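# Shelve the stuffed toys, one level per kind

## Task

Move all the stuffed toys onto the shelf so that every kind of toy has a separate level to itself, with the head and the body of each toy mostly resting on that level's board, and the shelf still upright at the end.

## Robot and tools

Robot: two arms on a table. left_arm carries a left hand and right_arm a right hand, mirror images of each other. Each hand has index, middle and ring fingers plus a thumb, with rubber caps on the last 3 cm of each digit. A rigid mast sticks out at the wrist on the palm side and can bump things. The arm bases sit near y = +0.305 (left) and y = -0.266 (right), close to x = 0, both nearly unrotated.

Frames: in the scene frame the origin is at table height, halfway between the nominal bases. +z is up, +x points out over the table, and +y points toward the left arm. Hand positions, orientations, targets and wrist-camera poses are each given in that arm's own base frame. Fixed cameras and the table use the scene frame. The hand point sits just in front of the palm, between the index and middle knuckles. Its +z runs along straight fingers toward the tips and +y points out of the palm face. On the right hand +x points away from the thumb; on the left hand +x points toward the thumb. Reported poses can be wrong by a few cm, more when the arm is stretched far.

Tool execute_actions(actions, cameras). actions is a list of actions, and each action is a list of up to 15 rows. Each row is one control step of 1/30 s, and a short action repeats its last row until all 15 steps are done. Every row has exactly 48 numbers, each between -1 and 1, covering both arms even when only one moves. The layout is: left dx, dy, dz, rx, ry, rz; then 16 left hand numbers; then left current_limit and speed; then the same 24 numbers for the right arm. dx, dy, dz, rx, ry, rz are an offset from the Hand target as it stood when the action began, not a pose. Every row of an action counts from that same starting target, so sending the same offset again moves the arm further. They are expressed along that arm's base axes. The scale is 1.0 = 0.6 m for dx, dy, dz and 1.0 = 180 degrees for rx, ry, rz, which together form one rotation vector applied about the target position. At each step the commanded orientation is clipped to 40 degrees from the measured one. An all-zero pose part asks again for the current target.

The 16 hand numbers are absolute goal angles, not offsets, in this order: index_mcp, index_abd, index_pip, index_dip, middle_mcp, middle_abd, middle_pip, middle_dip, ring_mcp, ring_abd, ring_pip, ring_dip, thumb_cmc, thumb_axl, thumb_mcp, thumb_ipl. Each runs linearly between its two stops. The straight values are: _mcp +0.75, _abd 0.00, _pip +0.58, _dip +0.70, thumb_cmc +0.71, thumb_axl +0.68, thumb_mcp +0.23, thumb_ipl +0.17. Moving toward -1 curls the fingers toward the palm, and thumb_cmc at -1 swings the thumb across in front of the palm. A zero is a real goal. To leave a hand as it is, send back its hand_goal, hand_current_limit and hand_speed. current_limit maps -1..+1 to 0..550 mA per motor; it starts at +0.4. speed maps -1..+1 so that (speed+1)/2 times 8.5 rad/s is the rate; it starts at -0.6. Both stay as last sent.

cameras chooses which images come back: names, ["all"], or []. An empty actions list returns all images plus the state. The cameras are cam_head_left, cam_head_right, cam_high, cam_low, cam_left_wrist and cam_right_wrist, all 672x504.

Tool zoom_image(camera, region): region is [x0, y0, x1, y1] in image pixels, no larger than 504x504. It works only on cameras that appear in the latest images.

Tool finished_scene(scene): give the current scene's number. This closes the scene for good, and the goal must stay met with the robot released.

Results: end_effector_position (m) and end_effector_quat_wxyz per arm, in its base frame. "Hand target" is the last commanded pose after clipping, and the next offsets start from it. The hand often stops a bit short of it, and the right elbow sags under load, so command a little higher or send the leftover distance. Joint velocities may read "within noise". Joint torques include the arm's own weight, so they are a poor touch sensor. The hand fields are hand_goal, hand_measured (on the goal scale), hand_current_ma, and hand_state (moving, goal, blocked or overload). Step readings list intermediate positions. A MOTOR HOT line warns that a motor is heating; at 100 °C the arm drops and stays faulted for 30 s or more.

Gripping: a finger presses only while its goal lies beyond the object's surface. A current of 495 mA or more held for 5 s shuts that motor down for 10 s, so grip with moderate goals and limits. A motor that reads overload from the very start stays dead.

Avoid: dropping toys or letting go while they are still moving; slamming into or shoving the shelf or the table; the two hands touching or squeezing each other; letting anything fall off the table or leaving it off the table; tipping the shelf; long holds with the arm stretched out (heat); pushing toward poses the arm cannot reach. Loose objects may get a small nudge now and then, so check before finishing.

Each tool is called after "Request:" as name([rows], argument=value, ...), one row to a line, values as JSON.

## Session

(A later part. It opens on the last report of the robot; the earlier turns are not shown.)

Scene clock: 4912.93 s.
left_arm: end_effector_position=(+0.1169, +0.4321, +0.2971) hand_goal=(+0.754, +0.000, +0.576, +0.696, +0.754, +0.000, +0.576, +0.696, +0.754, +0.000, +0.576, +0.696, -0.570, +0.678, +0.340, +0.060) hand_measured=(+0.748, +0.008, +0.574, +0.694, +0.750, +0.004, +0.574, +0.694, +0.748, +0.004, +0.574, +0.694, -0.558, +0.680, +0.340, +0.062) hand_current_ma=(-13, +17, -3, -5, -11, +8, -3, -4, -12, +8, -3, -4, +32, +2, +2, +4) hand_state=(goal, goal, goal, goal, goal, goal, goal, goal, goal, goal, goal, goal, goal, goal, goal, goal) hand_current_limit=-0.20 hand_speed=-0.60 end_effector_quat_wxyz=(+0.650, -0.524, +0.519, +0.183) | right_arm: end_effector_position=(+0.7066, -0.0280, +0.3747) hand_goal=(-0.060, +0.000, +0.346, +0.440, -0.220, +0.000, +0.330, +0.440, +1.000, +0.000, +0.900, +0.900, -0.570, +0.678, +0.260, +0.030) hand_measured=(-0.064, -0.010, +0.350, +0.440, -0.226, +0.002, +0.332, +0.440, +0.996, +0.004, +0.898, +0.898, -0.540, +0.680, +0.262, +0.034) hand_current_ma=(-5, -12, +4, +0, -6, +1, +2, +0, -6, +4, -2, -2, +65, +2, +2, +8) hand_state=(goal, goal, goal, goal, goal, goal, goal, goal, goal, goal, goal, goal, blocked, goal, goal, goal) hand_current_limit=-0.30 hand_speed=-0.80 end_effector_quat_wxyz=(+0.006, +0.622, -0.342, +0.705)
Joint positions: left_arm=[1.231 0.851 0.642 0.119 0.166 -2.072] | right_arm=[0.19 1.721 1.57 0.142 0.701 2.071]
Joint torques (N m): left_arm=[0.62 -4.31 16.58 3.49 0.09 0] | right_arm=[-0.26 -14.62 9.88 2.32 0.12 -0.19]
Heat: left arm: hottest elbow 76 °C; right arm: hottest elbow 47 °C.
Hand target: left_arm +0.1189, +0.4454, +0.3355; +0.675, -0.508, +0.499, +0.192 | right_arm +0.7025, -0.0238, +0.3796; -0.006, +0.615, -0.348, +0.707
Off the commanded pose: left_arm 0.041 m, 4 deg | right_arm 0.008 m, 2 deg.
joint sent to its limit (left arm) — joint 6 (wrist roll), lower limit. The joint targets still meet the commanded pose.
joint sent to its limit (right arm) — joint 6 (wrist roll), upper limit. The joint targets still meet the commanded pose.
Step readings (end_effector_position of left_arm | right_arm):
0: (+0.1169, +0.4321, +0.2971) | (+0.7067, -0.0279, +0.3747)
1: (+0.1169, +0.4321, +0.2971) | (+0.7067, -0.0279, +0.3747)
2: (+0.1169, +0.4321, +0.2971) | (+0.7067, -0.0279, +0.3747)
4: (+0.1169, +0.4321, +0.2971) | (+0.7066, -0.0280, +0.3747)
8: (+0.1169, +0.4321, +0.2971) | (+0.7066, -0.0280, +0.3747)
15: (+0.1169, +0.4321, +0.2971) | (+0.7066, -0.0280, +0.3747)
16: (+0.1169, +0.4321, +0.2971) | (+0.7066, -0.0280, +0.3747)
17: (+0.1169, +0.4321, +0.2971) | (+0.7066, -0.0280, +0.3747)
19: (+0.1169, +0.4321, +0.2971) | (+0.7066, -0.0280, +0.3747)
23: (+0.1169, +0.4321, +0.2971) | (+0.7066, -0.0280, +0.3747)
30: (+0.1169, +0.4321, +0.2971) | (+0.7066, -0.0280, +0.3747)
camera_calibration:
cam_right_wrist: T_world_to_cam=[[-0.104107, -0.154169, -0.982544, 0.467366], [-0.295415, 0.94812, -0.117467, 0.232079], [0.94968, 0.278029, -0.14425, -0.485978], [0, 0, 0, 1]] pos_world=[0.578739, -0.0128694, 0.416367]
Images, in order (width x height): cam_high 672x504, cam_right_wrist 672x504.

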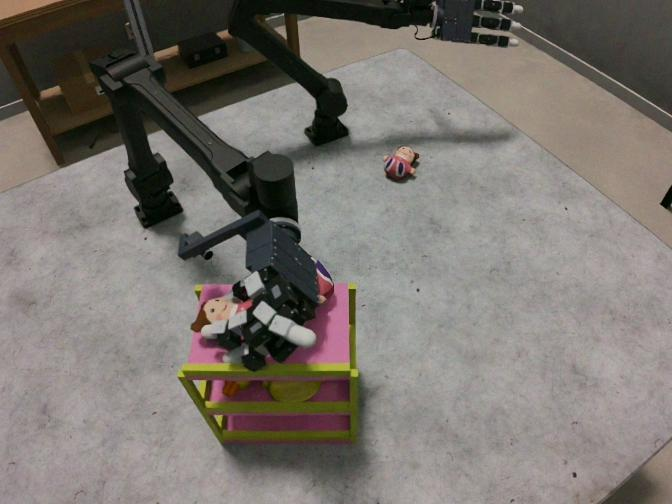

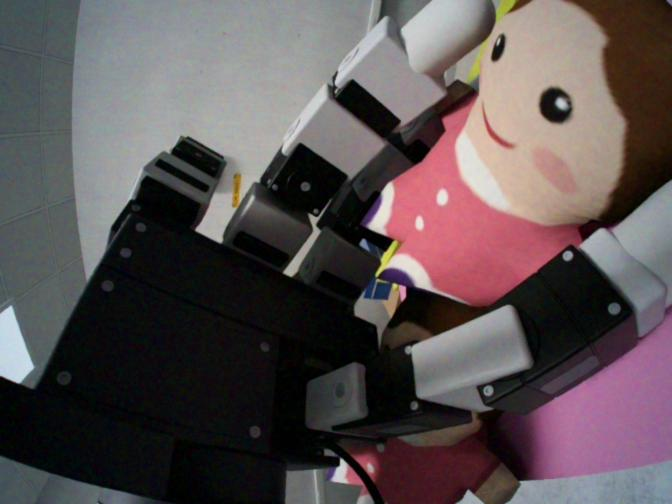

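Request:
execute_actions([
  [[0,0,0,0,0,0,0.754,0,0.576,0.696,0.754,0,0.576,0.696,0.754,0,0.576,0.696,-0.57,0.678,0.34,0.06,-0.2,-0.6,0,0,0.03,0,0,0,-0.03,0,0.35,0.46,-0.15,0,0.34,0.46,1,0,0.9,0.9,-0.57,0.678,0.3,0.05,-0.3,-0.8]],
  [[0,0,0,0,0,0,0.754,0,0.576,0.696,0.754,0,0.576,0.696,0.754,0,0.576,0.696,-0.57,0.678,0.34,0.06,-0.2,-0.6,0,0,0.1,0,0,0,-0.03,0,0.35,0.46,-0.1,0,0.34,0.46,1,0,0.9,0.9,-0.57,0.678,0.3,0.05,-0.3,-0.8]],
], cameras=["cam_high","cam_right_wrist","cam_low"])

Request:
zoom_image(camera="cam_high", region=[160, 200, 380, 400])

Scene clock: 4925.80 s.
left_arm: end_effector_position=(+0.1169, +0.4321, +0.2971) hand_goal=(+0.754, +0.000, +0.576, +0.696, +0.754, +0.000, +0.576, +0.696, +0.754, +0.000, +0.576, +0.696, -0.570, +0.678, +0.340, +0.060) hand_measured=(+0.748, +0.008, +0.574, +0.694, +0.750, +0.004, +0.574, +0.694, +0.748, +0.004, +0.574, +0.694, -0.558, +0.680, +0.340, +0.062) hand_current_ma=(-13, +17, -3, -5, -11, +8, -3, -4, -12, +8, -3, -4, +32, +2, +2, +4) hand_state=(goal, goal, goal, goal, goal, goal, goal, goal, goal, goal, goal, goal, goal, goal, goal, goal) hand_current_limit=-0.20 hand_speed=-0.60 end_effector_quat_wxyz=(+0.650, -0.524, +0.519, +0.183) | right_arm: end_effector_position=(+0.6965, -0.0295, +0.4119) hand_goal=(-0.030, +0.000, +0.350, +0.460, -0.100, +0.000, +0.340, +0.460, +1.000, +0.000, +0.900, +0.900, -0.570, +0.678, +0.300, +0.050) hand_measured=(-0.030, +0.002, +0.350, +0.458, -0.106, +0.002, +0.338, +0.456, +0.996, +0.004, +0.898, +0.898, -0.550, +0.680, +0.298, +0.048) hand_current_ma=(+0, +1, +0, -2, -7, +1, -2, -3, -6, +4, -2, -2, +38, +2, -4, -2) hand_state=(goal, goal, goal, goal, goal, goal, goal, goal, goal, goal, goal, goal, blocked, goal, goal, goal) hand_current_limit=-0.30 hand_speed=-0.80 end_effector_quat_wxyz=(+0.018, +0.640, -0.338, +0.690)
Joint positions: left_arm=[1.231 0.851 0.642 0.119 0.166 -2.072] | right_arm=[0.191 1.692 1.652 -0.022 0.702 2.071]
Joint torques (N m): left_arm=[0.21 -4.48 16.69 3.34 0.01 0] | right_arm=[-0.26 -13.86 17.47 1.36 0.13 -0.18]
Heat: left arm: hottest elbow 76 °C; right arm: hottest elbow 47 °C.
Hand target: left_arm +0.1189, +0.4454, +0.3355; +0.675, -0.508, +0.499, +0.192 | right_arm +0.7025, -0.0241, +0.4577; -0.006, +0.615, -0.348, +0.707
Off the commanded pose: left_arm 0.041 m, 4 deg | right_arm 0.046 m, 5 deg.
joint sent to its limit (left arm) — joint 6 (wrist roll), lower limit. The joint targets still meet the commanded pose.
joint sent to its limit (right arm) — joint 6 (wrist roll), upper limit. The joint targets are off in position, not in orientation.
Step readings (end_effector_position of left_arm | right_arm):
0: (+0.1169, +0.4321, +0.2971) | (+0.7066, -0.0280, +0.3747)
1: (+0.1169, +0.4321, +0.2971) | (+0.7066, -0.0280, +0.3747)
2: (+0.1169, +0.4321, +0.2971) | (+0.7065, -0.0281, +0.3747)
4: (+0.1169, +0.4321, +0.2971) | (+0.7062, -0.0282, +0.3751)
8: (+0.1169, +0.4321, +0.2971) | (+0.7052, -0.0284, +0.3753)
15: (+0.1169, +0.4321, +0.2971) | (+0.7046, -0.0285, +0.3752)
16: (+0.1169, +0.4321, +0.2971) | (+0.7045, -0.0285, +0.3749)
17: (+0.1169, +0.4321, +0.2971) | (+0.7034, -0.0287, +0.3745)
19: (+0.1169, +0.4321, +0.2971) | (+0.7000, -0.0288, +0.3763)
23: (+0.1169, +0.4321, +0.2971) | (+0.6970, -0.0294, +0.3882)
30: (+0.1169, +0.4321, +0.2971) | (+0.6966, -0.0295, +0.4105)
camera_calibration:
cam_right_wrist: T_world_to_cam=[[-0.154969, -0.16412, -0.974192, 0.534355], [-0.301786, 0.946833, -0.111504, 0.236729], [0.940696, 0.276718, -0.196259, -0.442967], [0, 0, 0, 1]] pos_world=[0.570947, -0.0138675, 0.460024]
Images, in order (width x height): cam_high 672x504, cam_low 672x504, cam_right_wrist 672x504.

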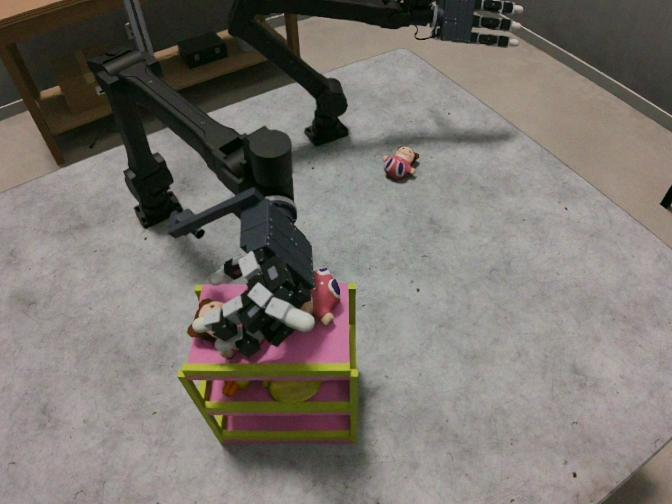

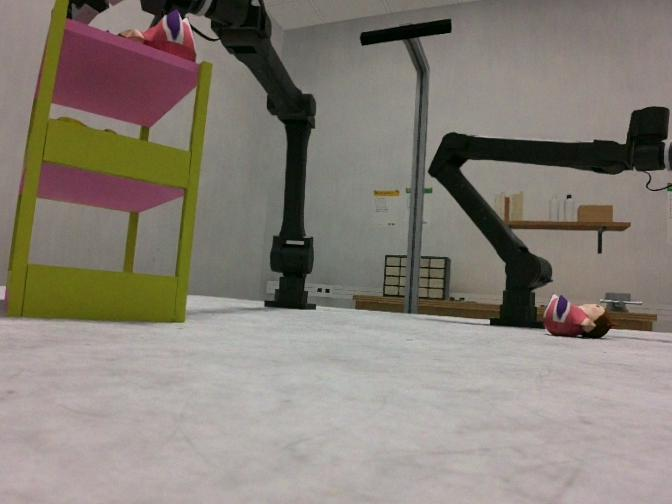

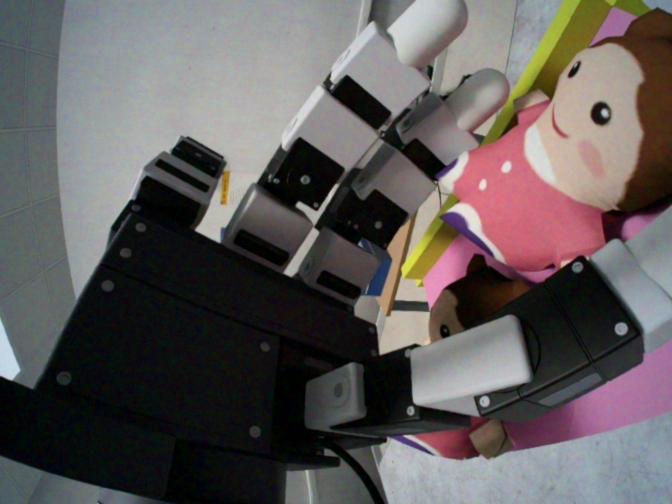

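Scaled by 2.291 from the camera's 672x504 image, which has a finer 960x720 frame.

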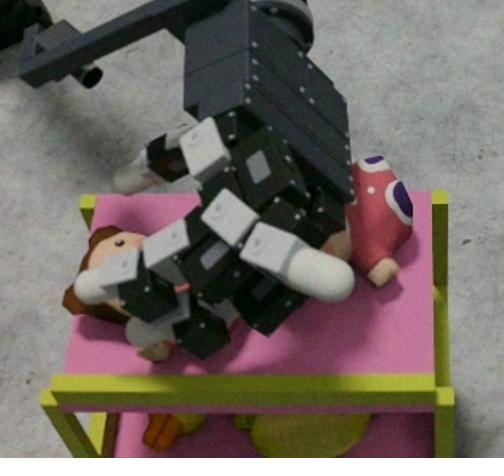

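Request:
execute_actions([
  [[0,0,0,0,0,0,0.754,0,0.576,0.696,0.754,0,0.576,0.696,0.754,0,0.576,0.696,-0.57,0.678,0.34,0.06,-0.2,-0.6,0,0,0.12,0,0,0,-0.03,0,0.35,0.46,-0.1,0,0.34,0.46,1,0,0.9,0.9,-0.57,0.678,0.3,0.05,-0.3,-0.8]],
  [[0,0,0,0,0,0,0.754,0,0.576,0.696,0.754,0,0.576,0.696,0.754,0,0.576,0.696,-0.57,0.678,0.34,0.06,-0.2,-0.6,-0.15,0.09,0.0,0,0,0,-0.03,0,0.35,0.46,-0.1,0,0.34,0.46,1,0,0.9,0.9,-0.57,0.678,0.3,0.05,-0.3,-0.8]],
  [[0,0,0,0,0,0,0.754,0,0.576,0.696,0.754,0,0.576,0.696,0.754,0,0.576,0.696,-0.57,0.678,0.34,0.06,-0.2,-0.6,-0.15,0.09,-0.05,0,0,0,-0.03,0,0.35,0.46,-0.1,0,0.34,0.46,1,0,0.9,0.9,-0.57,0.678,0.3,0.05,-0.3,-0.8]],
], cameras=["cam_high","cam_head_right","cam_head_left","cam_low"])

Request:
zoom_image(camera="cam_high", region=[160, 240, 380, 440])

Request:
zoom_image(camera="cam_head_left", region=[310, 60, 460, 210])

Scene clock: 4938.03 s.
left_arm: end_effector_position=(+0.1169, +0.4321, +0.2971) hand_goal=(+0.754, +0.000, +0.576, +0.696, +0.754, +0.000, +0.576, +0.696, +0.754, +0.000, +0.576, +0.696, -0.570, +0.678, +0.340, +0.060) hand_measured=(+0.748, +0.008, +0.574, +0.694, +0.750, +0.004, +0.574, +0.694, +0.748, +0.004, +0.574, +0.694, -0.558, +0.680, +0.340, +0.062) hand_current_ma=(-13, +17, -3, -5, -11, +8, -3, -4, -12, +8, -3, -4, +32, +2, +2, +4) hand_state=(goal, goal, goal, goal, goal, goal, goal, goal, goal, goal, goal, goal, goal, goal, goal, goal) hand_current_limit=-0.20 hand_speed=-0.60 end_effector_quat_wxyz=(+0.650, -0.524, +0.519, +0.183) | right_arm: end_effector_position=(+0.5255, +0.0884, +0.4957) hand_goal=(-0.030, +0.000, +0.350, +0.460, -0.100, +0.000, +0.340, +0.460, +1.000, +0.000, +0.900, +0.900, -0.570, +0.678, +0.300, +0.050) hand_measured=(-0.032, +0.002, +0.350, +0.458, -0.102, +0.002, +0.338, +0.456, +0.994, +0.004, +0.898, +0.898, -0.554, +0.680, +0.298, +0.048) hand_current_ma=(-1, +1, +0, -2, -1, +1, -1, -3, -6, +4, -2, -2, +28, +2, -2, -2) hand_state=(goal, goal, goal, goal, goal, goal, goal, goal, goal, goal, goal, goal, goal, goal, goal, goal) hand_current_limit=-0.30 hand_speed=-0.80 end_effector_quat_wxyz=(+0.003, +0.625, -0.336, +0.705)
Joint positions: left_arm=[1.231 0.851 0.642 0.119 0.166 -2.072] | right_arm=[0.514 1.363 1.475 -0.126 1.012 2.072]
Joint torques (N m): left_arm=[0.5 -3.84 16.62 3.59 0.04 0.02] | right_arm=[-0.79 -10.05 10.29 2.26 0.17 -0.19]
Heat: left arm: hottest elbow 76 °C; right arm: hottest elbow 48 °C.
Hand target: left_arm +0.1189, +0.4454, +0.3355; +0.675, -0.508, +0.499, +0.192 | right_arm +0.5225, +0.0841, +0.4996; -0.006, +0.616, -0.348, +0.707
Off the commanded pose: left_arm 0.041 m, 4 deg | right_arm 0.007 m, 2 deg.
joint sent to its limit (left arm) — joint 6 (wrist roll), lower limit. The joint targets still meet the commanded pose.
joint sent to its limit (right arm) — joint 6 (wrist roll), upper limit. The joint targets still meet the commanded pose.
Step readings (end_effector_position of left_arm | right_arm):
0: (+0.1169, +0.4321, +0.2971) | (+0.6965, -0.0295, +0.4118)
1: (+0.1169, +0.4321, +0.2971) | (+0.6964, -0.0295, +0.4121)
2: (+0.1169, +0.4321, +0.2971) | (+0.6960, -0.0296, +0.4133)
4: (+0.1169, +0.4321, +0.2971) | (+0.6948, -0.0298, +0.4204)
8: (+0.1169, +0.4321, +0.2971) | (+0.6950, -0.0298, +0.4551)
15: (+0.1169, +0.4321, +0.2971) | (+0.6937, -0.0300, +0.5014)
16: (+0.1169, +0.4321, +0.2971) | (+0.6932, -0.0296, +0.5027)
17: (+0.1169, +0.4321, +0.2971) | (+0.6895, -0.0293, +0.5050)
19: (+0.1169, +0.4321, +0.2971) | (+0.6770, -0.0243, +0.5042)
23: (+0.1169, +0.4321, +0.2971) | (+0.6460, +0.0074, +0.5085)
30: (+0.1169, +0.4321, +0.2971) | (+0.6138, +0.0370, +0.5368)
31: (+0.1169, +0.4321, +0.2971) | (+0.6114, +0.0357, +0.5379)
32: (+0.1169, +0.4321, +0.2971) | (+0.6054, +0.0343, +0.5362)
34: (+0.1169, +0.4321, +0.2971) | (+0.5840, +0.0331, +0.5217)
38: (+0.1169, +0.4321, +0.2971) | (+0.5492, +0.0609, +0.4963)
45: (+0.1169, +0.4321, +0.2971) | (+0.5283, +0.0907, +0.4935)
Images, in order (width x height): cam_head_left 672x504, cam_head_right 672x504, cam_high 672x504, cam_low 672x504.

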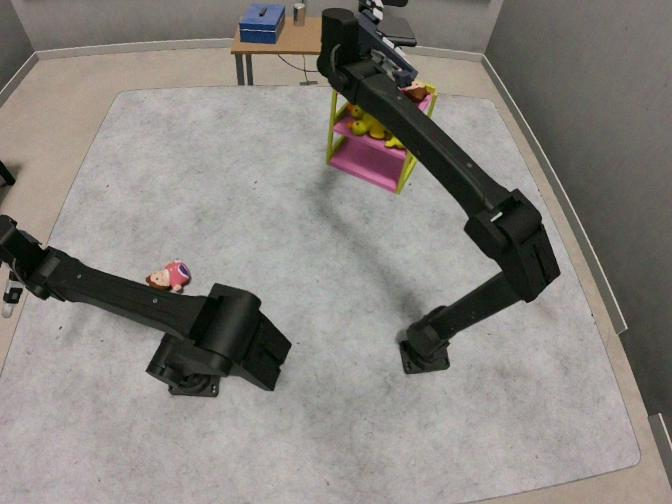

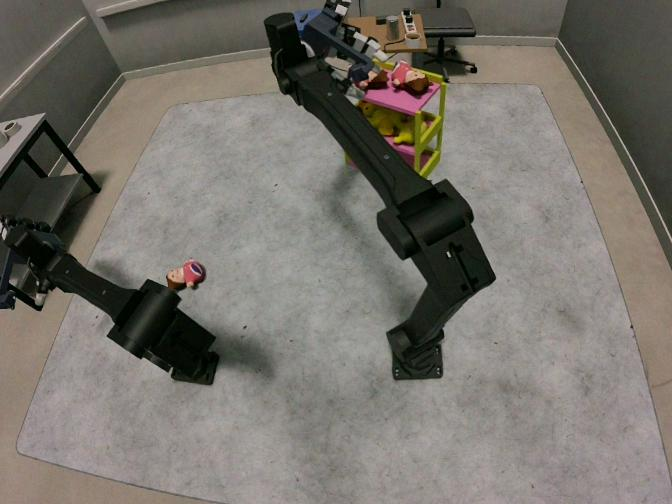

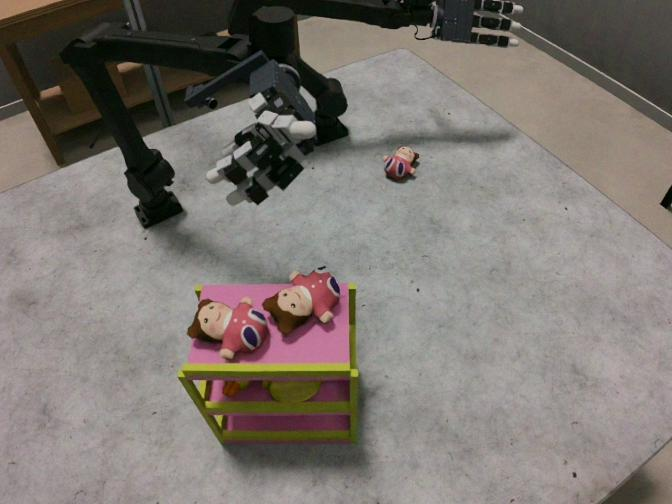

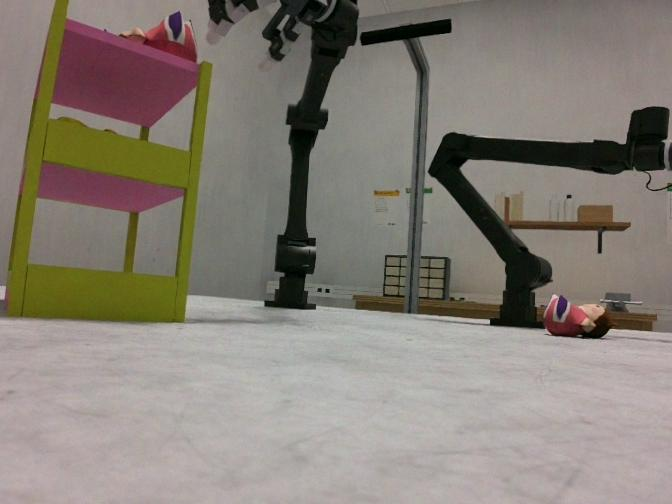

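Scaled by 2.291 from the camera's 672x504 image, which has a finer 960x720 frame.

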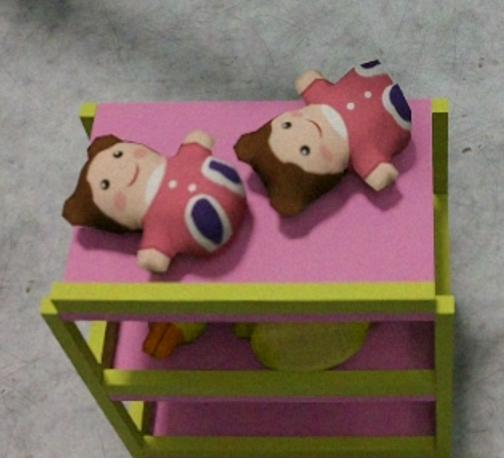

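Scaled by 3.360 from the camera's 672x504 image, which has a finer 960x720 frame.

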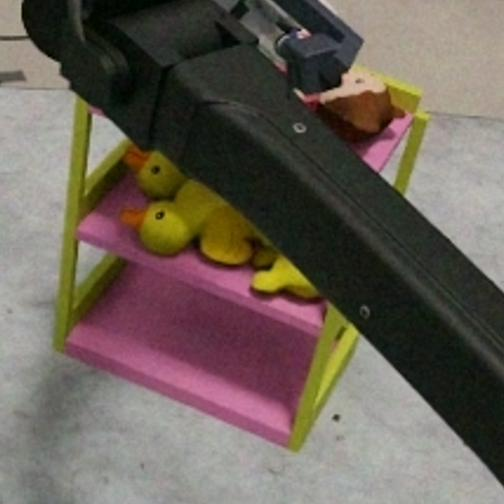

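Request:
execute_actions([
  [[0,0,0,0,0,0,0.754,0,0.576,0.696,0.754,0,0.576,0.696,0.754,0,0.576,0.696,-0.57,0.678,0.34,0.06,-0.2,-0.6,-0.106,0.135,-0.07,-0.0717,0.0422,-0.0198,0.4,0,0.45,0.6,-0.2,0,-0.1,0.2,0.3,0,0,0.4,-0.57,0.678,0.34,0.06,0,-0.4]],
  [[0,0,0,0,0,0,0.754,0,0.576,0.696,0.754,0,0.576,0.696,0.754,0,0.576,0.696,-0.57,0.678,0.34,0.06,-0.2,-0.6,0,0.0,-0.13,0,0,0,0.754,0,0.576,0.696,-0.3,0,-0.6,0,-0.3,0,-0.6,0,-0.57,0.678,0.34,0.06,0,-0.4]],
], cameras=["cam_high","cam_head_right","cam_head_left"])

Request:
zoom_image(camera="cam_head_right", region=[320, 50, 460, 190])

Request:
zoom_image(camera="cam_head_left", region=[310, 60, 460, 210])

Scene clock: 4991.37 s.
left_arm: end_effector_position=(+0.1169, +0.4321, +0.2971) hand_goal=(+0.754, +0.000, +0.576, +0.696, +0.754, +0.000, +0.576, +0.696, +0.754, +0.000, +0.576, +0.696, -0.570, +0.678, +0.340, +0.060) hand_measured=(+0.748, +0.008, +0.574, +0.694, +0.750, +0.004, +0.574, +0.694, +0.748, +0.004, +0.574, +0.694, -0.558, +0.680, +0.340, +0.062) hand_current_ma=(-13, +17, -3, -5, -11, +8, -3, -4, -12, +8, -3, -4, +32, +2, +2, +4) hand_state=(goal, goal, goal, goal, goal, goal, goal, goal, goal, goal, goal, goal, goal, goal, goal, goal) hand_current_limit=-0.20 hand_speed=-0.60 end_effector_quat_wxyz=(+0.650, -0.524, +0.519, +0.183) | right_arm: end_effector_position=(+0.4606, +0.1674, +0.3792) hand_goal=(+0.754, +0.000, +0.576, +0.696, -0.300, +0.000, -0.600, +0.000, -0.300, +0.000, -0.600, +0.000, -0.570, +0.678, +0.340, +0.060) hand_measured=(+0.746, +0.002, +0.572, +0.692, -0.298, +0.002, -0.596, +0.004, -0.298, +0.004, -0.596, +0.002, -0.554, +0.680, +0.338, +0.058) hand_current_ma=(-12, +2, -4, -3, +2, +1, +4, +3, +3, +4, +4, +2, +28, +2, -2, -2) hand_state=(goal, goal, goal, goal, goal, goal, goal, goal, goal, goal, goal, goal, goal, goal, goal, goal) hand_current_limit=0.00 hand_speed=-0.40 end_effector_quat_wxyz=(+0.108, +0.651, -0.284, +0.696)
Joint positions: left_arm=[1.231 0.851 0.642 0.119 0.166 -2.072] | right_arm=[0.741 1.429 1.196 0.198 1.307 1.86]
Joint torques (N m): left_arm=[0.79 -3.9 16.58 3.44 0.08 0.01] | right_arm=[-0.85 -9.88 9.55 1.83 0.2 -0.42]
Heat: left arm: hottest elbow 76 °C; right arm: hottest elbow 46 °C.
Hand target: left_arm +0.1189, +0.4454, +0.3355; +0.675, -0.508, +0.499, +0.192 | right_arm +0.4589, +0.1650, +0.3797; +0.108, +0.646, -0.285, +0.699
Off the commanded pose: left_arm 0.041 m, 4 deg | right_arm 0.003 m, 1 deg.
joint sent to its limit (left arm) — joint 6 (wrist roll), lower limit. The joint targets still meet the commanded pose.
Step readings (end_effector_position of left_arm | right_arm):
0: (+0.1169, +0.4321, +0.2971) | (+0.5255, +0.0884, +0.4957)
1: (+0.1169, +0.4321, +0.2971) | (+0.5244, +0.0879, +0.4956)
2: (+0.1169, +0.4321, +0.2971) | (+0.5177, +0.0862, +0.4948)
4: (+0.1169, +0.4321, +0.2971) | (+0.4974, +0.0925, +0.4898)
8: (+0.1169, +0.4321, +0.2971) | (+0.4691, +0.1406, +0.4730)
15: (+0.1169, +0.4321, +0.2971) | (+0.4589, +0.1731, +0.4529)
16: (+0.1169, +0.4321, +0.2971) | (+0.4592, +0.1721, +0.4521)
17: (+0.1169, +0.4321, +0.2971) | (+0.4594, +0.1709, +0.4493)
19: (+0.1169, +0.4321, +0.2971) | (+0.4578, +0.1679, +0.4362)
23: (+0.1169, +0.4321, +0.2971) | (+0.4559, +0.1640, +0.3977)
30: (+0.1169, +0.4321, +0.2971) | (+0.4598, +0.1672, +0.3744)
Images, in order (width x height): cam_head_left 672x504, cam_head_right 672x504, cam_high 672x504.

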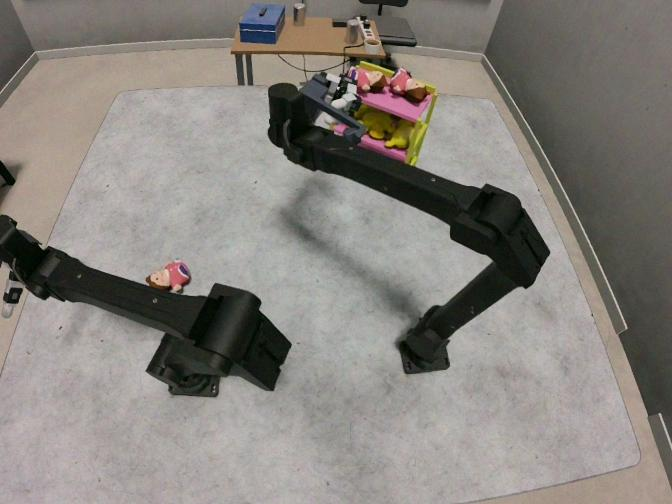

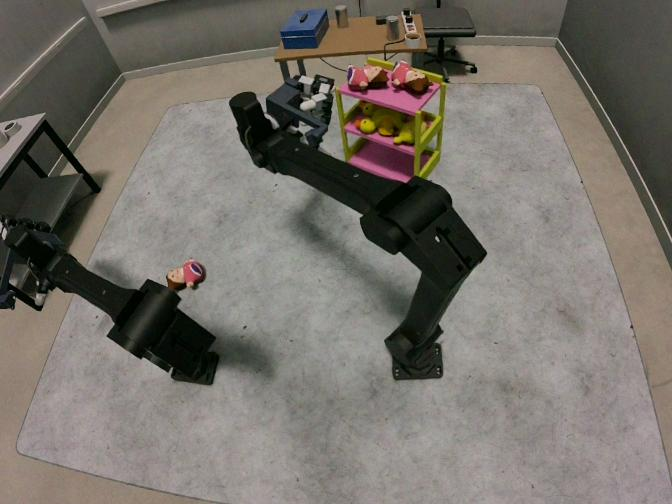

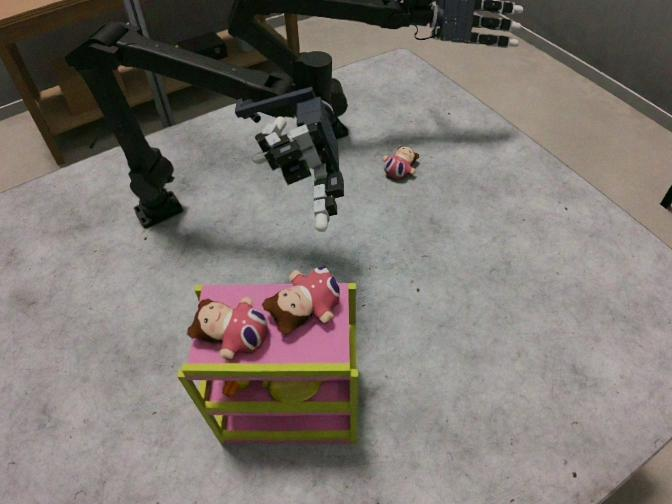

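Scaled by 3.600 from the camera's 672x504 image, which has a finer 960x720 frame.

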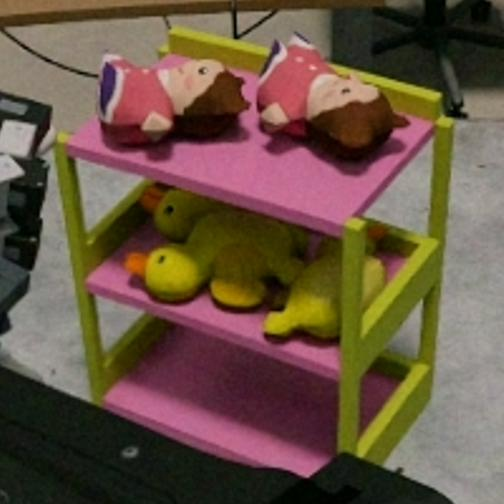

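Scaled by 3.360 from the camera's 672x504 image, which has a finer 960x720 frame.

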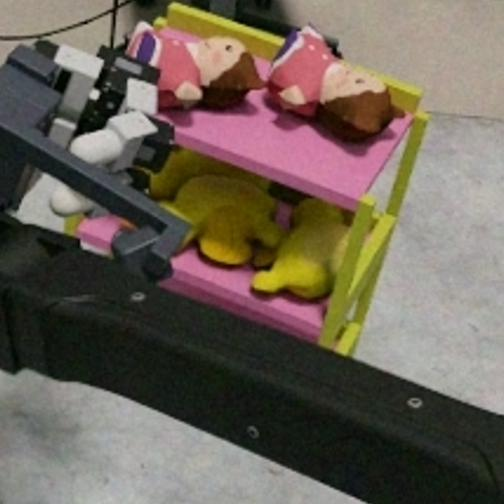

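Request:
zoom_image(camera="cam_high", region=[360, 120, 440, 200])

Request:
zoom_image(camera="cam_head_right", region=[140, 230, 240, 310])

Request:
zoom_image(camera="cam_head_left", region=[120, 230, 220, 310])

Scaled by 6.300 from the camera's 672x504 image, which has a finer 960x720 frame.

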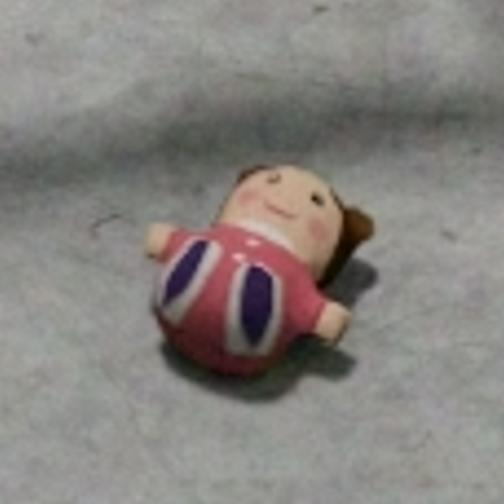

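Scaled by 5.040 from the camera's 672x504 image, which has a finer 960x720 frame.

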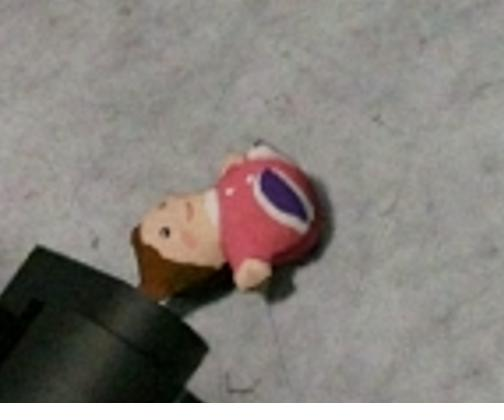

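Scaled by 5.040 from the camera's 672x504 image, which has a finer 960x720 frame.

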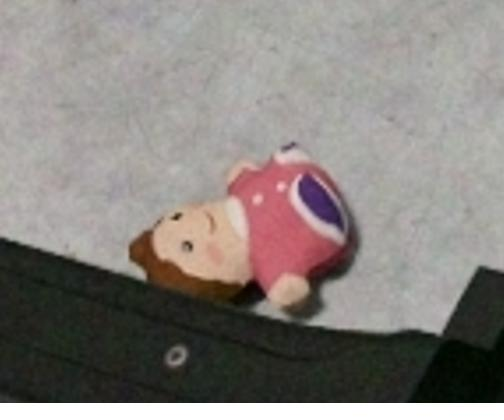

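Request:
execute_actions([
  [[0,0,0,0,0,0,0.754,0,0.576,0.696,0.754,0,0.576,0.696,0.754,0,0.576,0.696,-0.57,0.678,0.34,0.06,-0.2,-0.6,-0.1,-0.15,0.02,0,0,0,-0.3,0,-0.6,0,-0.3,0,-0.6,0,-0.3,0,-0.6,0,-0.57,0.678,0.34,0.06,0,-0.4]],
  [[0,0,0,0,0,0,0.754,0,0.576,0.696,0.754,0,0.576,0.696,0.754,0,0.576,0.696,-0.57,0.678,0.34,0.06,-0.2,-0.6,-0.08,-0.18,0.0,0,0,0,-0.3,0,-0.6,0,-0.3,0,-0.6,0,-0.3,0,-0.6,0,-0.57,0.678,0.34,0.06,0,-0.4]],
  [[0,0,0,0,0,0,0.754,0,0.576,0.696,0.754,0,0.576,0.696,0.754,0,0.576,0.696,-0.57,0.678,0.34,0.06,-0.2,-0.6,-0.04,-0.19,0.0,0,0,0,-0.3,0,-0.6,0,-0.3,0,-0.6,0,-0.3,0,-0.6,0,-0.57,0.678,0.34,0.06,-0.4,-0.6]],
  [[0.1,-0.1,0,0,0,0,0.3,0,0.4,0.5,0.3,0,0.4,0.5,0.3,0,0.4,0.5,-0.57,0.678,0.34,0.06,-0.2,-0.6,-0.02,-0.15,0.0,0,0,0,-0.3,0,-0.6,0,-0.3,0,-0.6,0,-0.3,0,-0.6,0,-0.57,0.678,0.34,0.06,-0.4,-0.6]],
  [[0.12,-0.12,-0.05,0,0,0,0.0,0,0.358,0.478,0.0,0,0.358,0.478,1.0,0,0.9,0.9,-0.57,0.678,0.42,0.06,-0.1,-0.6,0,0,0.0,0,0,0,-0.3,0,-0.6,0,-0.3,0,-0.6,0,-0.3,0,-0.6,0,-0.57,0.678,0.34,0.06,-0.4,-0.6]],
], cameras=["cam_high","cam_left_wrist","cam_head_left"])

Scene clock: 5115.93 s.
left_arm: end_effector_position=(+0.2413, +0.3137, +0.2975) hand_goal=(+0.000, +0.000, +0.358, +0.478, +0.000, +0.000, +0.358, +0.478, +1.000, +0.000, +0.900, +0.900, -0.570, +0.678, +0.420, +0.060) hand_measured=(+0.000, +0.006, +0.360, +0.480, +0.000, +0.004, +0.360, +0.480, +0.990, +0.004, +0.896, +0.898, -0.560, +0.680, +0.416, +0.062) hand_current_ma=(+0, +13, +4, +6, +0, +8, +3, +4, -28, +8, -9, -5, +28, +2, -9, +3) hand_state=(goal, goal, goal, goal, goal, goal, goal, goal, goal, goal, goal, goal, goal, goal, goal, goal) hand_current_limit=-0.10 hand_speed=-0.60 end_effector_quat_wxyz=(+0.665, -0.506, +0.509, +0.205) | right_arm: end_effector_position=(+0.3143, -0.2344, +0.3834) hand_goal=(-0.300, +0.000, -0.600, +0.000, -0.300, +0.000, -0.600, +0.000, -0.300, +0.000, -0.600, +0.000, -0.570, +0.678, +0.340, +0.060) hand_measured=(-0.298, +0.002, -0.594, +0.004, -0.300, +0.002, -0.598, +0.004, -0.300, +0.004, -0.598, +0.002, -0.554, +0.680, +0.340, +0.058) hand_current_ma=(+2, +2, +6, +3, +0, +1, +1, +3, +0, +4, +2, +2, +28, +2, -1, -2) hand_state=(goal, goal, goal, goal, goal, goal, goal, goal, goal, goal, goal, goal, goal, goal, goal, goal) hand_current_limit=-0.40 hand_speed=-0.60 end_effector_quat_wxyz=(+0.109, +0.653, -0.283, +0.694)
Joint positions: left_arm=[0.546 0.804 0.579 0.189 -0.535 -2.073] | right_arm=[-0.351 0.669 0.699 -0.044 0.214 1.827]
Joint torques (N m): left_arm=[-0.97 -2.55 12.77 3.07 -0.14 0.12] | right_arm=[-1.26 -1.55 12.7 1.99 -0.14 -0.32]
Heat: left arm: hottest elbow 76 °C; right arm: hottest elbow 42 °C.
Hand target: left_arm +0.2510, +0.3134, +0.3055; +0.675, -0.508, +0.499, +0.192 | right_arm +0.3149, -0.2369, +0.3919; +0.108, +0.646, -0.285, +0.699
Off the commanded pose: left_arm 0.013 m, 2 deg | right_arm 0.009 m, 1 deg.
joint sent to its limit (left arm) — joint 6 (wrist roll), lower limit. The joint targets still meet the commanded pose.
Step readings (end_effector_position of left_arm | right_arm):
0: (+0.1169, +0.4321, +0.2971) | (+0.4606, +0.1674, +0.3792)
1: (+0.1169, +0.4321, +0.2971) | (+0.4603, +0.1671, +0.3786)
2: (+0.1169, +0.4321, +0.2971) | (+0.4594, +0.1641, +0.3770)
4: (+0.1169, +0.4321, +0.2971) | (+0.4469, +0.1484, +0.3693)
8: (+0.1169, +0.4321, +0.2971) | (+0.4170, +0.1010, +0.3723)
15: (+0.1169, +0.4321, +0.2971) | (+0.3984, +0.0745, +0.4036)
16: (+0.1169, +0.4321, +0.2971) | (+0.3987, +0.0743, +0.4034)
17: (+0.1169, +0.4321, +0.2971) | (+0.4000, +0.0722, +0.4008)
19: (+0.1169, +0.4321, +0.2971) | (+0.3932, +0.0541, +0.3880)
23: (+0.1169, +0.4321, +0.2971) | (+0.3650, -0.0033, +0.3781)
30: (+0.1169, +0.4321, +0.2971) | (+0.3484, -0.0306, +0.3990)
31: (+0.1169, +0.4321, +0.2971) | (+0.3497, -0.0308, +0.3982)
32: (+0.1169, +0.4321, +0.2971) | (+0.3540, -0.0321, +0.3968)
34: (+0.1169, +0.4321, +0.2971) | (+0.3534, -0.0529, +0.3893)
38: (+0.1169, +0.4321, +0.2971) | (+0.3277, -0.1120, +0.3857)
45: (+0.1169, +0.4321, +0.2971) | (+0.3219, -0.1424, +0.3930)
46: (+0.1161, +0.4322, +0.2971) | (+0.3240, -0.1434, +0.3915)
47: (+0.1153, +0.4315, +0.2975) | (+0.3286, -0.1449, +0.3907)
49: (+0.1200, +0.4258, +0.3016) | (+0.3300, -0.1627, +0.3900)
53: (+0.1577, +0.4021, +0.3164) | (+0.3118, -0.2120, +0.3911)
60: (+0.1734, +0.3870, +0.3247) | (+0.3111, -0.2328, +0.3869)
61: (+0.1721, +0.3869, +0.3244) | (+0.3123, -0.2333, +0.3857)
62: (+0.1712, +0.3845, +0.3236) | (+0.3130, -0.2336, +0.3848)
64: (+0.1784, +0.3722, +0.3195) | (+0.3141, -0.2340, +0.3836)
68: (+0.2250, +0.3312, +0.3020) | (+0.3142, -0.2344, +0.3834)
75: (+0.2420, +0.3126, +0.2979) | (+0.3143, -0.2344, +0.3834)
camera_calibration:
cam_left_wrist: T_world_to_cam=[[0.169471, -0.0435687, 0.984572, -0.355427], [0.235042, -0.968408, -0.0833104, 0.21917], [0.957097, 0.245534, -0.153877, -0.142092], [0, 0, 0, 1]] pos_world=[0.144717, 0.231649, 0.346338]
Images, in order (width x height): cam_head_left 672x504, cam_high 672x504, cam_left_wrist 672x504.

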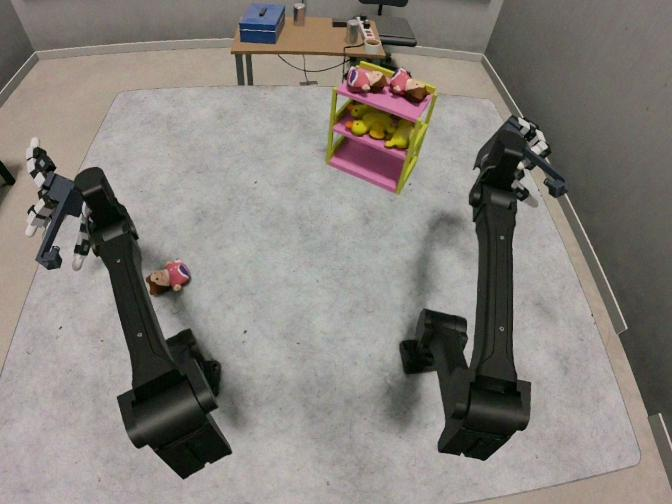

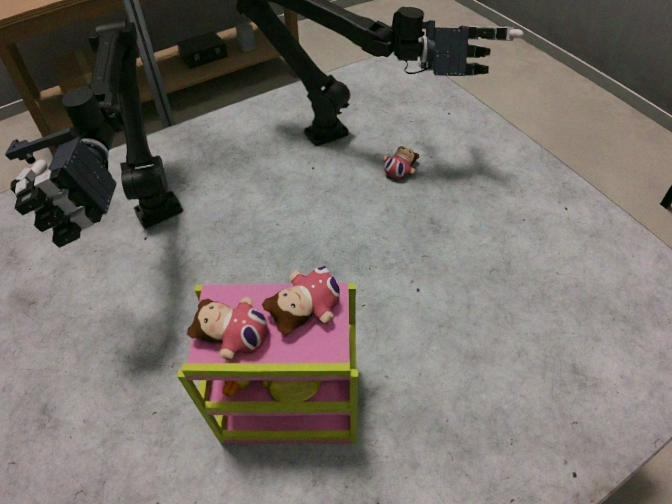

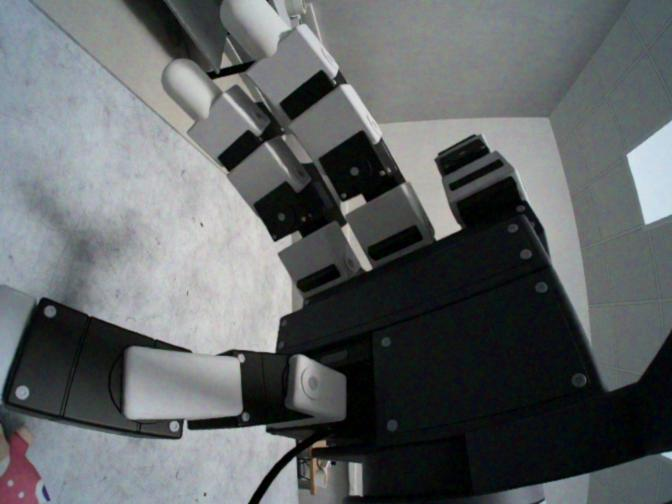

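Request:
execute_actions([
  [[0.02,-0.17,0,0,0,-0.018,0.08,0,0.358,0.478,0.08,0,0.358,0.478,1.0,0,0.9,0.9,-0.57,0.678,0.42,0.06,-0.1,-0.6,0,0,0.0,0,0,0,-0.3,0,-0.6,0,-0.3,0,-0.6,0,-0.3,0,-0.6,0,-0.57,0.678,0.34,0.06,-0.4,-0.6]],
  [[0.02,-0.17,-0.05,0,0,-0.018,0.08,0,0.358,0.478,0.08,0,0.358,0.478,1.0,0,0.9,0.9,-0.57,0.678,0.42,0.06,-0.1,-0.6,0,0,0.0,0,0,0,-0.3,0,-0.6,0,-0.3,0,-0.6,0,-0.3,0,-0.6,0,-0.57,0.678,0.34,0.06,-0.4,-0.6]],
  [[0.01,0.0,-0.15,0,0,0,0.08,0,0.358,0.478,0.08,0,0.358,0.478,1.0,0,0.9,0.9,-0.57,0.678,0.42,0.06,-0.1,-0.6,0,0,0.0,0,0,0,-0.3,0,-0.6,0,-0.3,0,-0.6,0,-0.3,0,-0.6,0,-0.57,0.678,0.34,0.06,-0.4,-0.6]],
], cameras=["cam_high","cam_left_wrist","cam_head_left"])

Request:
zoom_image(camera="cam_high", region=[340, 60, 460, 200])

Scene clock: 5126.07 s.
left_arm: end_effector_position=(+0.2716, +0.1136, +0.1795) hand_goal=(+0.080, +0.000, +0.358, +0.478, +0.080, +0.000, +0.358, +0.478, +1.000, +0.000, +0.900, +0.900, -0.570, +0.678, +0.420, +0.060) hand_measured=(+0.076, +0.006, +0.360, +0.480, +0.076, +0.004, +0.360, +0.480, +0.994, +0.004, +0.896, +0.898, -0.560, +0.680, +0.418, +0.062) hand_current_ma=(-9, +13, +3, +5, -8, +8, +3, +4, -13, +8, -6, -5, +28, +2, -6, +3) hand_state=(goal, goal, goal, goal, goal, goal, goal, goal, goal, goal, goal, goal, goal, goal, goal, goal) hand_current_limit=-0.10 hand_speed=-0.60 end_effector_quat_wxyz=(+0.683, -0.467, +0.535, +0.169) | right_arm: end_effector_position=(+0.3143, -0.2344, +0.3834) hand_goal=(-0.300, +0.000, -0.600, +0.000, -0.300, +0.000, -0.600, +0.000, -0.300, +0.000, -0.600, +0.000, -0.570, +0.678, +0.340, +0.060) hand_measured=(-0.298, +0.002, -0.594, +0.004, -0.300, +0.002, -0.598, +0.004, -0.300, +0.004, -0.598, +0.002, -0.554, +0.680, +0.340, +0.058) hand_current_ma=(+2, +2, +6, +3, +0, +1, +1, +3, +0, +4, +2, +2, +28, +2, -1, -2) hand_state=(goal, goal, goal, goal, goal, goal, goal, goal, goal, goal, goal, goal, goal, goal, goal, goal) hand_current_limit=-0.40 hand_speed=-0.60 end_effector_quat_wxyz=(+0.109, +0.653, -0.283, +0.694)
Joint positions: left_arm=[-0.281 0.967 0.293 0.645 -1.241 -2.073] | right_arm=[-0.351 0.669 0.699 -0.044 0.214 1.827]
Joint torques (N m): left_arm=[-0.56 -2.14 10.95 2.14 -0.16 0.12] | right_arm=[-1.38 -1.67 12.64 1.89 -0.14 -0.31]
Heat: left arm: hottest elbow 73 °C; right arm: hottest elbow 44 °C.
Hand target: left_arm +0.2809, +0.1094, +0.1854; +0.685, -0.479, +0.527, +0.154 | right_arm +0.3149, -0.2369, +0.3919; +0.108, +0.646, -0.285, +0.699
Off the commanded pose: left_arm 0.012 m, 2 deg | right_arm 0.009 m, 1 deg.
joint sent to its limit (left arm) — joint 6 (wrist roll), lower limit. The joint targets still meet the commanded pose.
Step readings (end_effector_position of left_arm | right_arm):
0: (+0.2413, +0.3137, +0.2975) | (+0.3143, -0.2344, +0.3834)
1: (+0.2409, +0.3134, +0.2975) | (+0.3143, -0.2344, +0.3834)
2: (+0.2391, +0.3108, +0.2972) | (+0.3143, -0.2344, +0.3834)
4: (+0.2408, +0.2951, +0.2960) | (+0.3143, -0.2344, +0.3834)
8: (+0.2578, +0.2488, +0.2953) | (+0.3143, -0.2344, +0.3834)
15: (+0.2610, +0.2192, +0.3003) | (+0.3143, -0.2344, +0.3834)
16: (+0.2602, +0.2179, +0.3000) | (+0.3143, -0.2344, +0.3834)
17: (+0.2579, +0.2139, +0.2989) | (+0.3143, -0.2344, +0.3834)
19: (+0.2558, +0.1967, +0.2931) | (+0.3143, -0.2344, +0.3834)
23: (+0.2665, +0.1492, +0.2765) | (+0.3143, -0.2344, +0.3834)
30: (+0.2684, +0.1180, +0.2705) | (+0.3143, -0.2344, +0.3834)
31: (+0.2685, +0.1170, +0.2697) | (+0.3143, -0.2344, +0.3834)
32: (+0.2697, +0.1160, +0.2667) | (+0.3143, -0.2344, +0.3834)
34: (+0.2711, +0.1146, +0.2509) | (+0.3143, -0.2344, +0.3834)
38: (+0.2641, +0.1158, +0.2027) | (+0.3143, -0.2344, +0.3834)
45: (+0.2698, +0.1141, +0.1788) | (+0.3143, -0.2344, +0.3834)
camera_calibration:
cam_left_wrist: T_world_to_cam=[[0.15783, -0.0862798, 0.98369, -0.244912], [0.117021, -0.987522, -0.105392, 0.0465753], [0.980508, 0.131746, -0.145764, -0.135007], [0, 0, 0, 1]] pos_world=[0.16558, 0.0426498, 0.226147]
Images, in order (width x height): cam_head_left 672x504, cam_high 672x504, cam_left_wrist 672x504.

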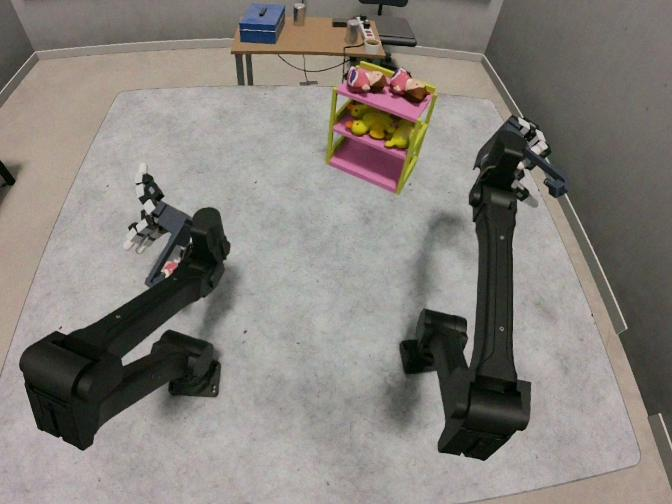

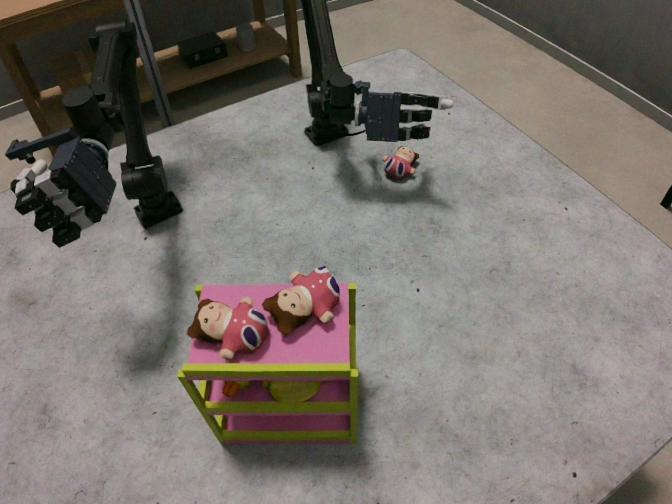

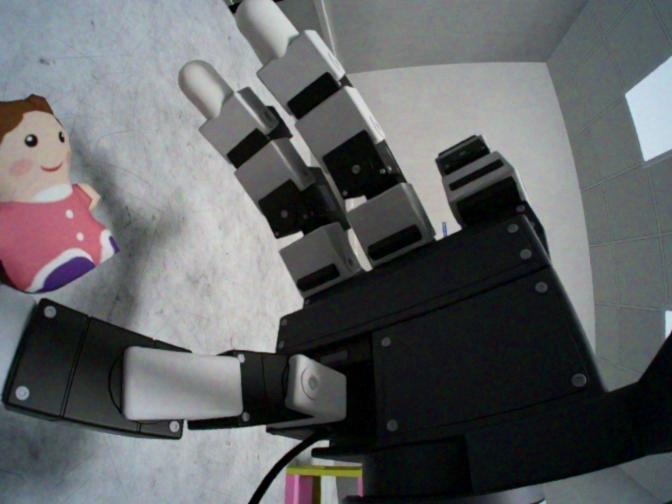

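Scaled by 3.600 from the camera's 672x504 image, which has a finer 960x720 frame.

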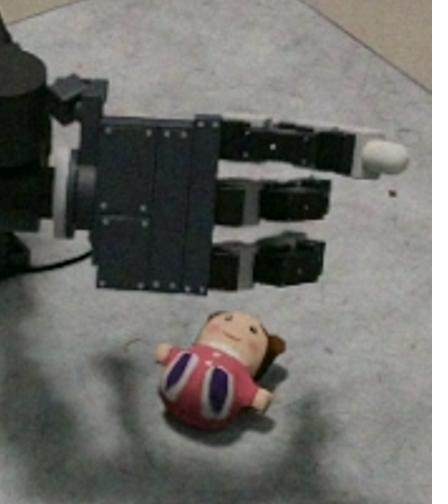

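Request:
execute_actions([
  [[0.05,-0.02,-0.06,0,0,-0.0556,0.08,0,0.358,0.478,0.08,0,0.358,0.478,1.0,0,0.9,0.9,-0.57,0.678,0.42,0.06,-0.1,-0.6,0,0,0.0,0,0,0,-0.3,0,-0.6,0,-0.3,0,-0.6,0,-0.3,0,-0.6,0,-0.57,0.678,0.34,0.06,-0.4,-0.6]],
], cameras=["cam_high","cam_left_wrist"])

Request:
zoom_image(camera="cam_high", region=[340, 60, 460, 200])

Scene clock: 5145.57 s.
left_arm: end_effector_position=(+0.3071, +0.0978, +0.1496) hand_goal=(+0.080, +0.000, +0.358, +0.478, +0.080, +0.000, +0.358, +0.478, +1.000, +0.000, +0.900, +0.900, -0.570, +0.678, +0.420, +0.060) hand_measured=(+0.076, +0.006, +0.360, +0.480, +0.076, +0.004, +0.360, +0.480, +0.994, +0.004, +0.896, +0.898, -0.560, +0.680, +0.418, +0.062) hand_current_ma=(-11, +13, +3, +5, -9, +8, +2, +4, -13, +8, -6, -5, +28, +2, -5, +3) hand_state=(goal, goal, goal, goal, goal, goal, goal, goal, goal, goal, goal, goal, goal, goal, goal, goal) hand_current_limit=-0.10 hand_speed=-0.60 end_effector_quat_wxyz=(+0.697, -0.421, +0.571, +0.103) | right_arm: end_effector_position=(+0.3143, -0.2344, +0.3834) hand_goal=(-0.300, +0.000, -0.600, +0.000, -0.300, +0.000, -0.600, +0.000, -0.300, +0.000, -0.600, +0.000, -0.570, +0.678, +0.340, +0.060) hand_measured=(-0.298, +0.002, -0.594, +0.004, -0.300, +0.002, -0.598, +0.004, -0.300, +0.004, -0.598, +0.002, -0.554, +0.680, +0.340, +0.058) hand_current_ma=(+2, +2, +6, +3, +0, +1, +1, +3, +0, +4, +2, +2, +28, +2, -1, -2) hand_state=(goal, goal, goal, goal, goal, goal, goal, goal, goal, goal, goal, goal, goal, goal, goal, goal) hand_current_limit=-0.40 hand_speed=-0.60 end_effector_quat_wxyz=(+0.109, +0.653, -0.283, +0.694)
Joint positions: left_arm=[-0.294 1.112 0.257 0.839 -1.075 -2.073] | right_arm=[-0.351 0.669 0.699 -0.044 0.214 1.827]
Joint torques (N m): left_arm=[0.09 -3.14 8.42 2.58 0.03 0.11] | right_arm=[-1.26 -1.73 12.67 1.92 -0.12 -0.32]
Heat: left arm: hottest elbow 69 °C; right arm: hottest elbow 45 °C.
Hand target: left_arm +0.3110, +0.0974, +0.1495; +0.696, -0.431, +0.567, +0.094 | right_arm +0.3149, -0.2369, +0.3919; +0.108, +0.646, -0.285, +0.699
Off the commanded pose: left_arm 0.004 m, 2 deg | right_arm 0.009 m, 1 deg.
joint sent to its limit (left arm) — joint 6 (wrist roll), lower limit. The joint targets still meet the commanded pose.
Step readings (end_effector_position of left_arm | right_arm):
0: (+0.2716, +0.1136, +0.1794) | (+0.3143, -0.2344, +0.3834)
1: (+0.2725, +0.1134, +0.1794) | (+0.3143, -0.2344, +0.3834)
2: (+0.2763, +0.1122, +0.1791) | (+0.3143, -0.2344, +0.3834)
4: (+0.2883, +0.1075, +0.1754) | (+0.3143, -0.2344, +0.3834)
8: (+0.3006, +0.1004, +0.1599) | (+0.3143, -0.2344, +0.3834)
15: (+0.3061, +0.0982, +0.1485) | (+0.3143, -0.2344, +0.3834)
camera_calibration:
cam_left_wrist: T_world_to_cam=[[0.128756, -0.104745, 0.986129, -0.212049], [-0.0597561, -0.993419, -0.0977173, 0.0774362], [0.989874, -0.0463455, -0.134168, -0.159298], [0, 0, 0, 1]] pos_world=[0.189614, 0.0473328, 0.195302]
Images, in order (width x height): cam_high 672x504, cam_left_wrist 672x504.

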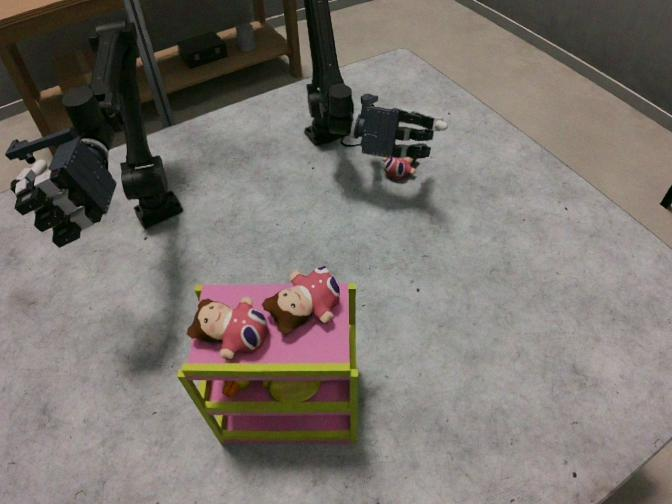

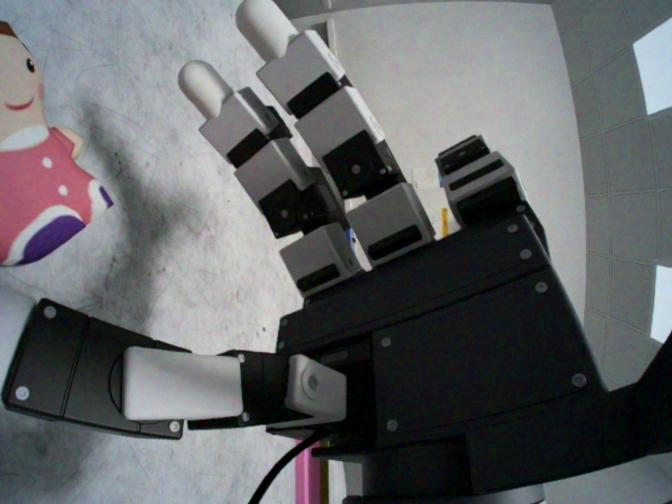

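Scaled by 3.600 from the camera's 672x504 image, which has a finer 960x720 frame.

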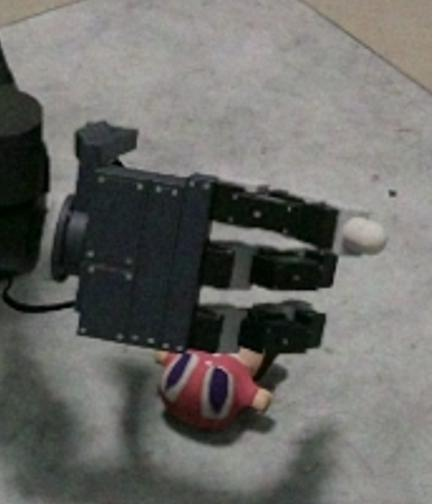

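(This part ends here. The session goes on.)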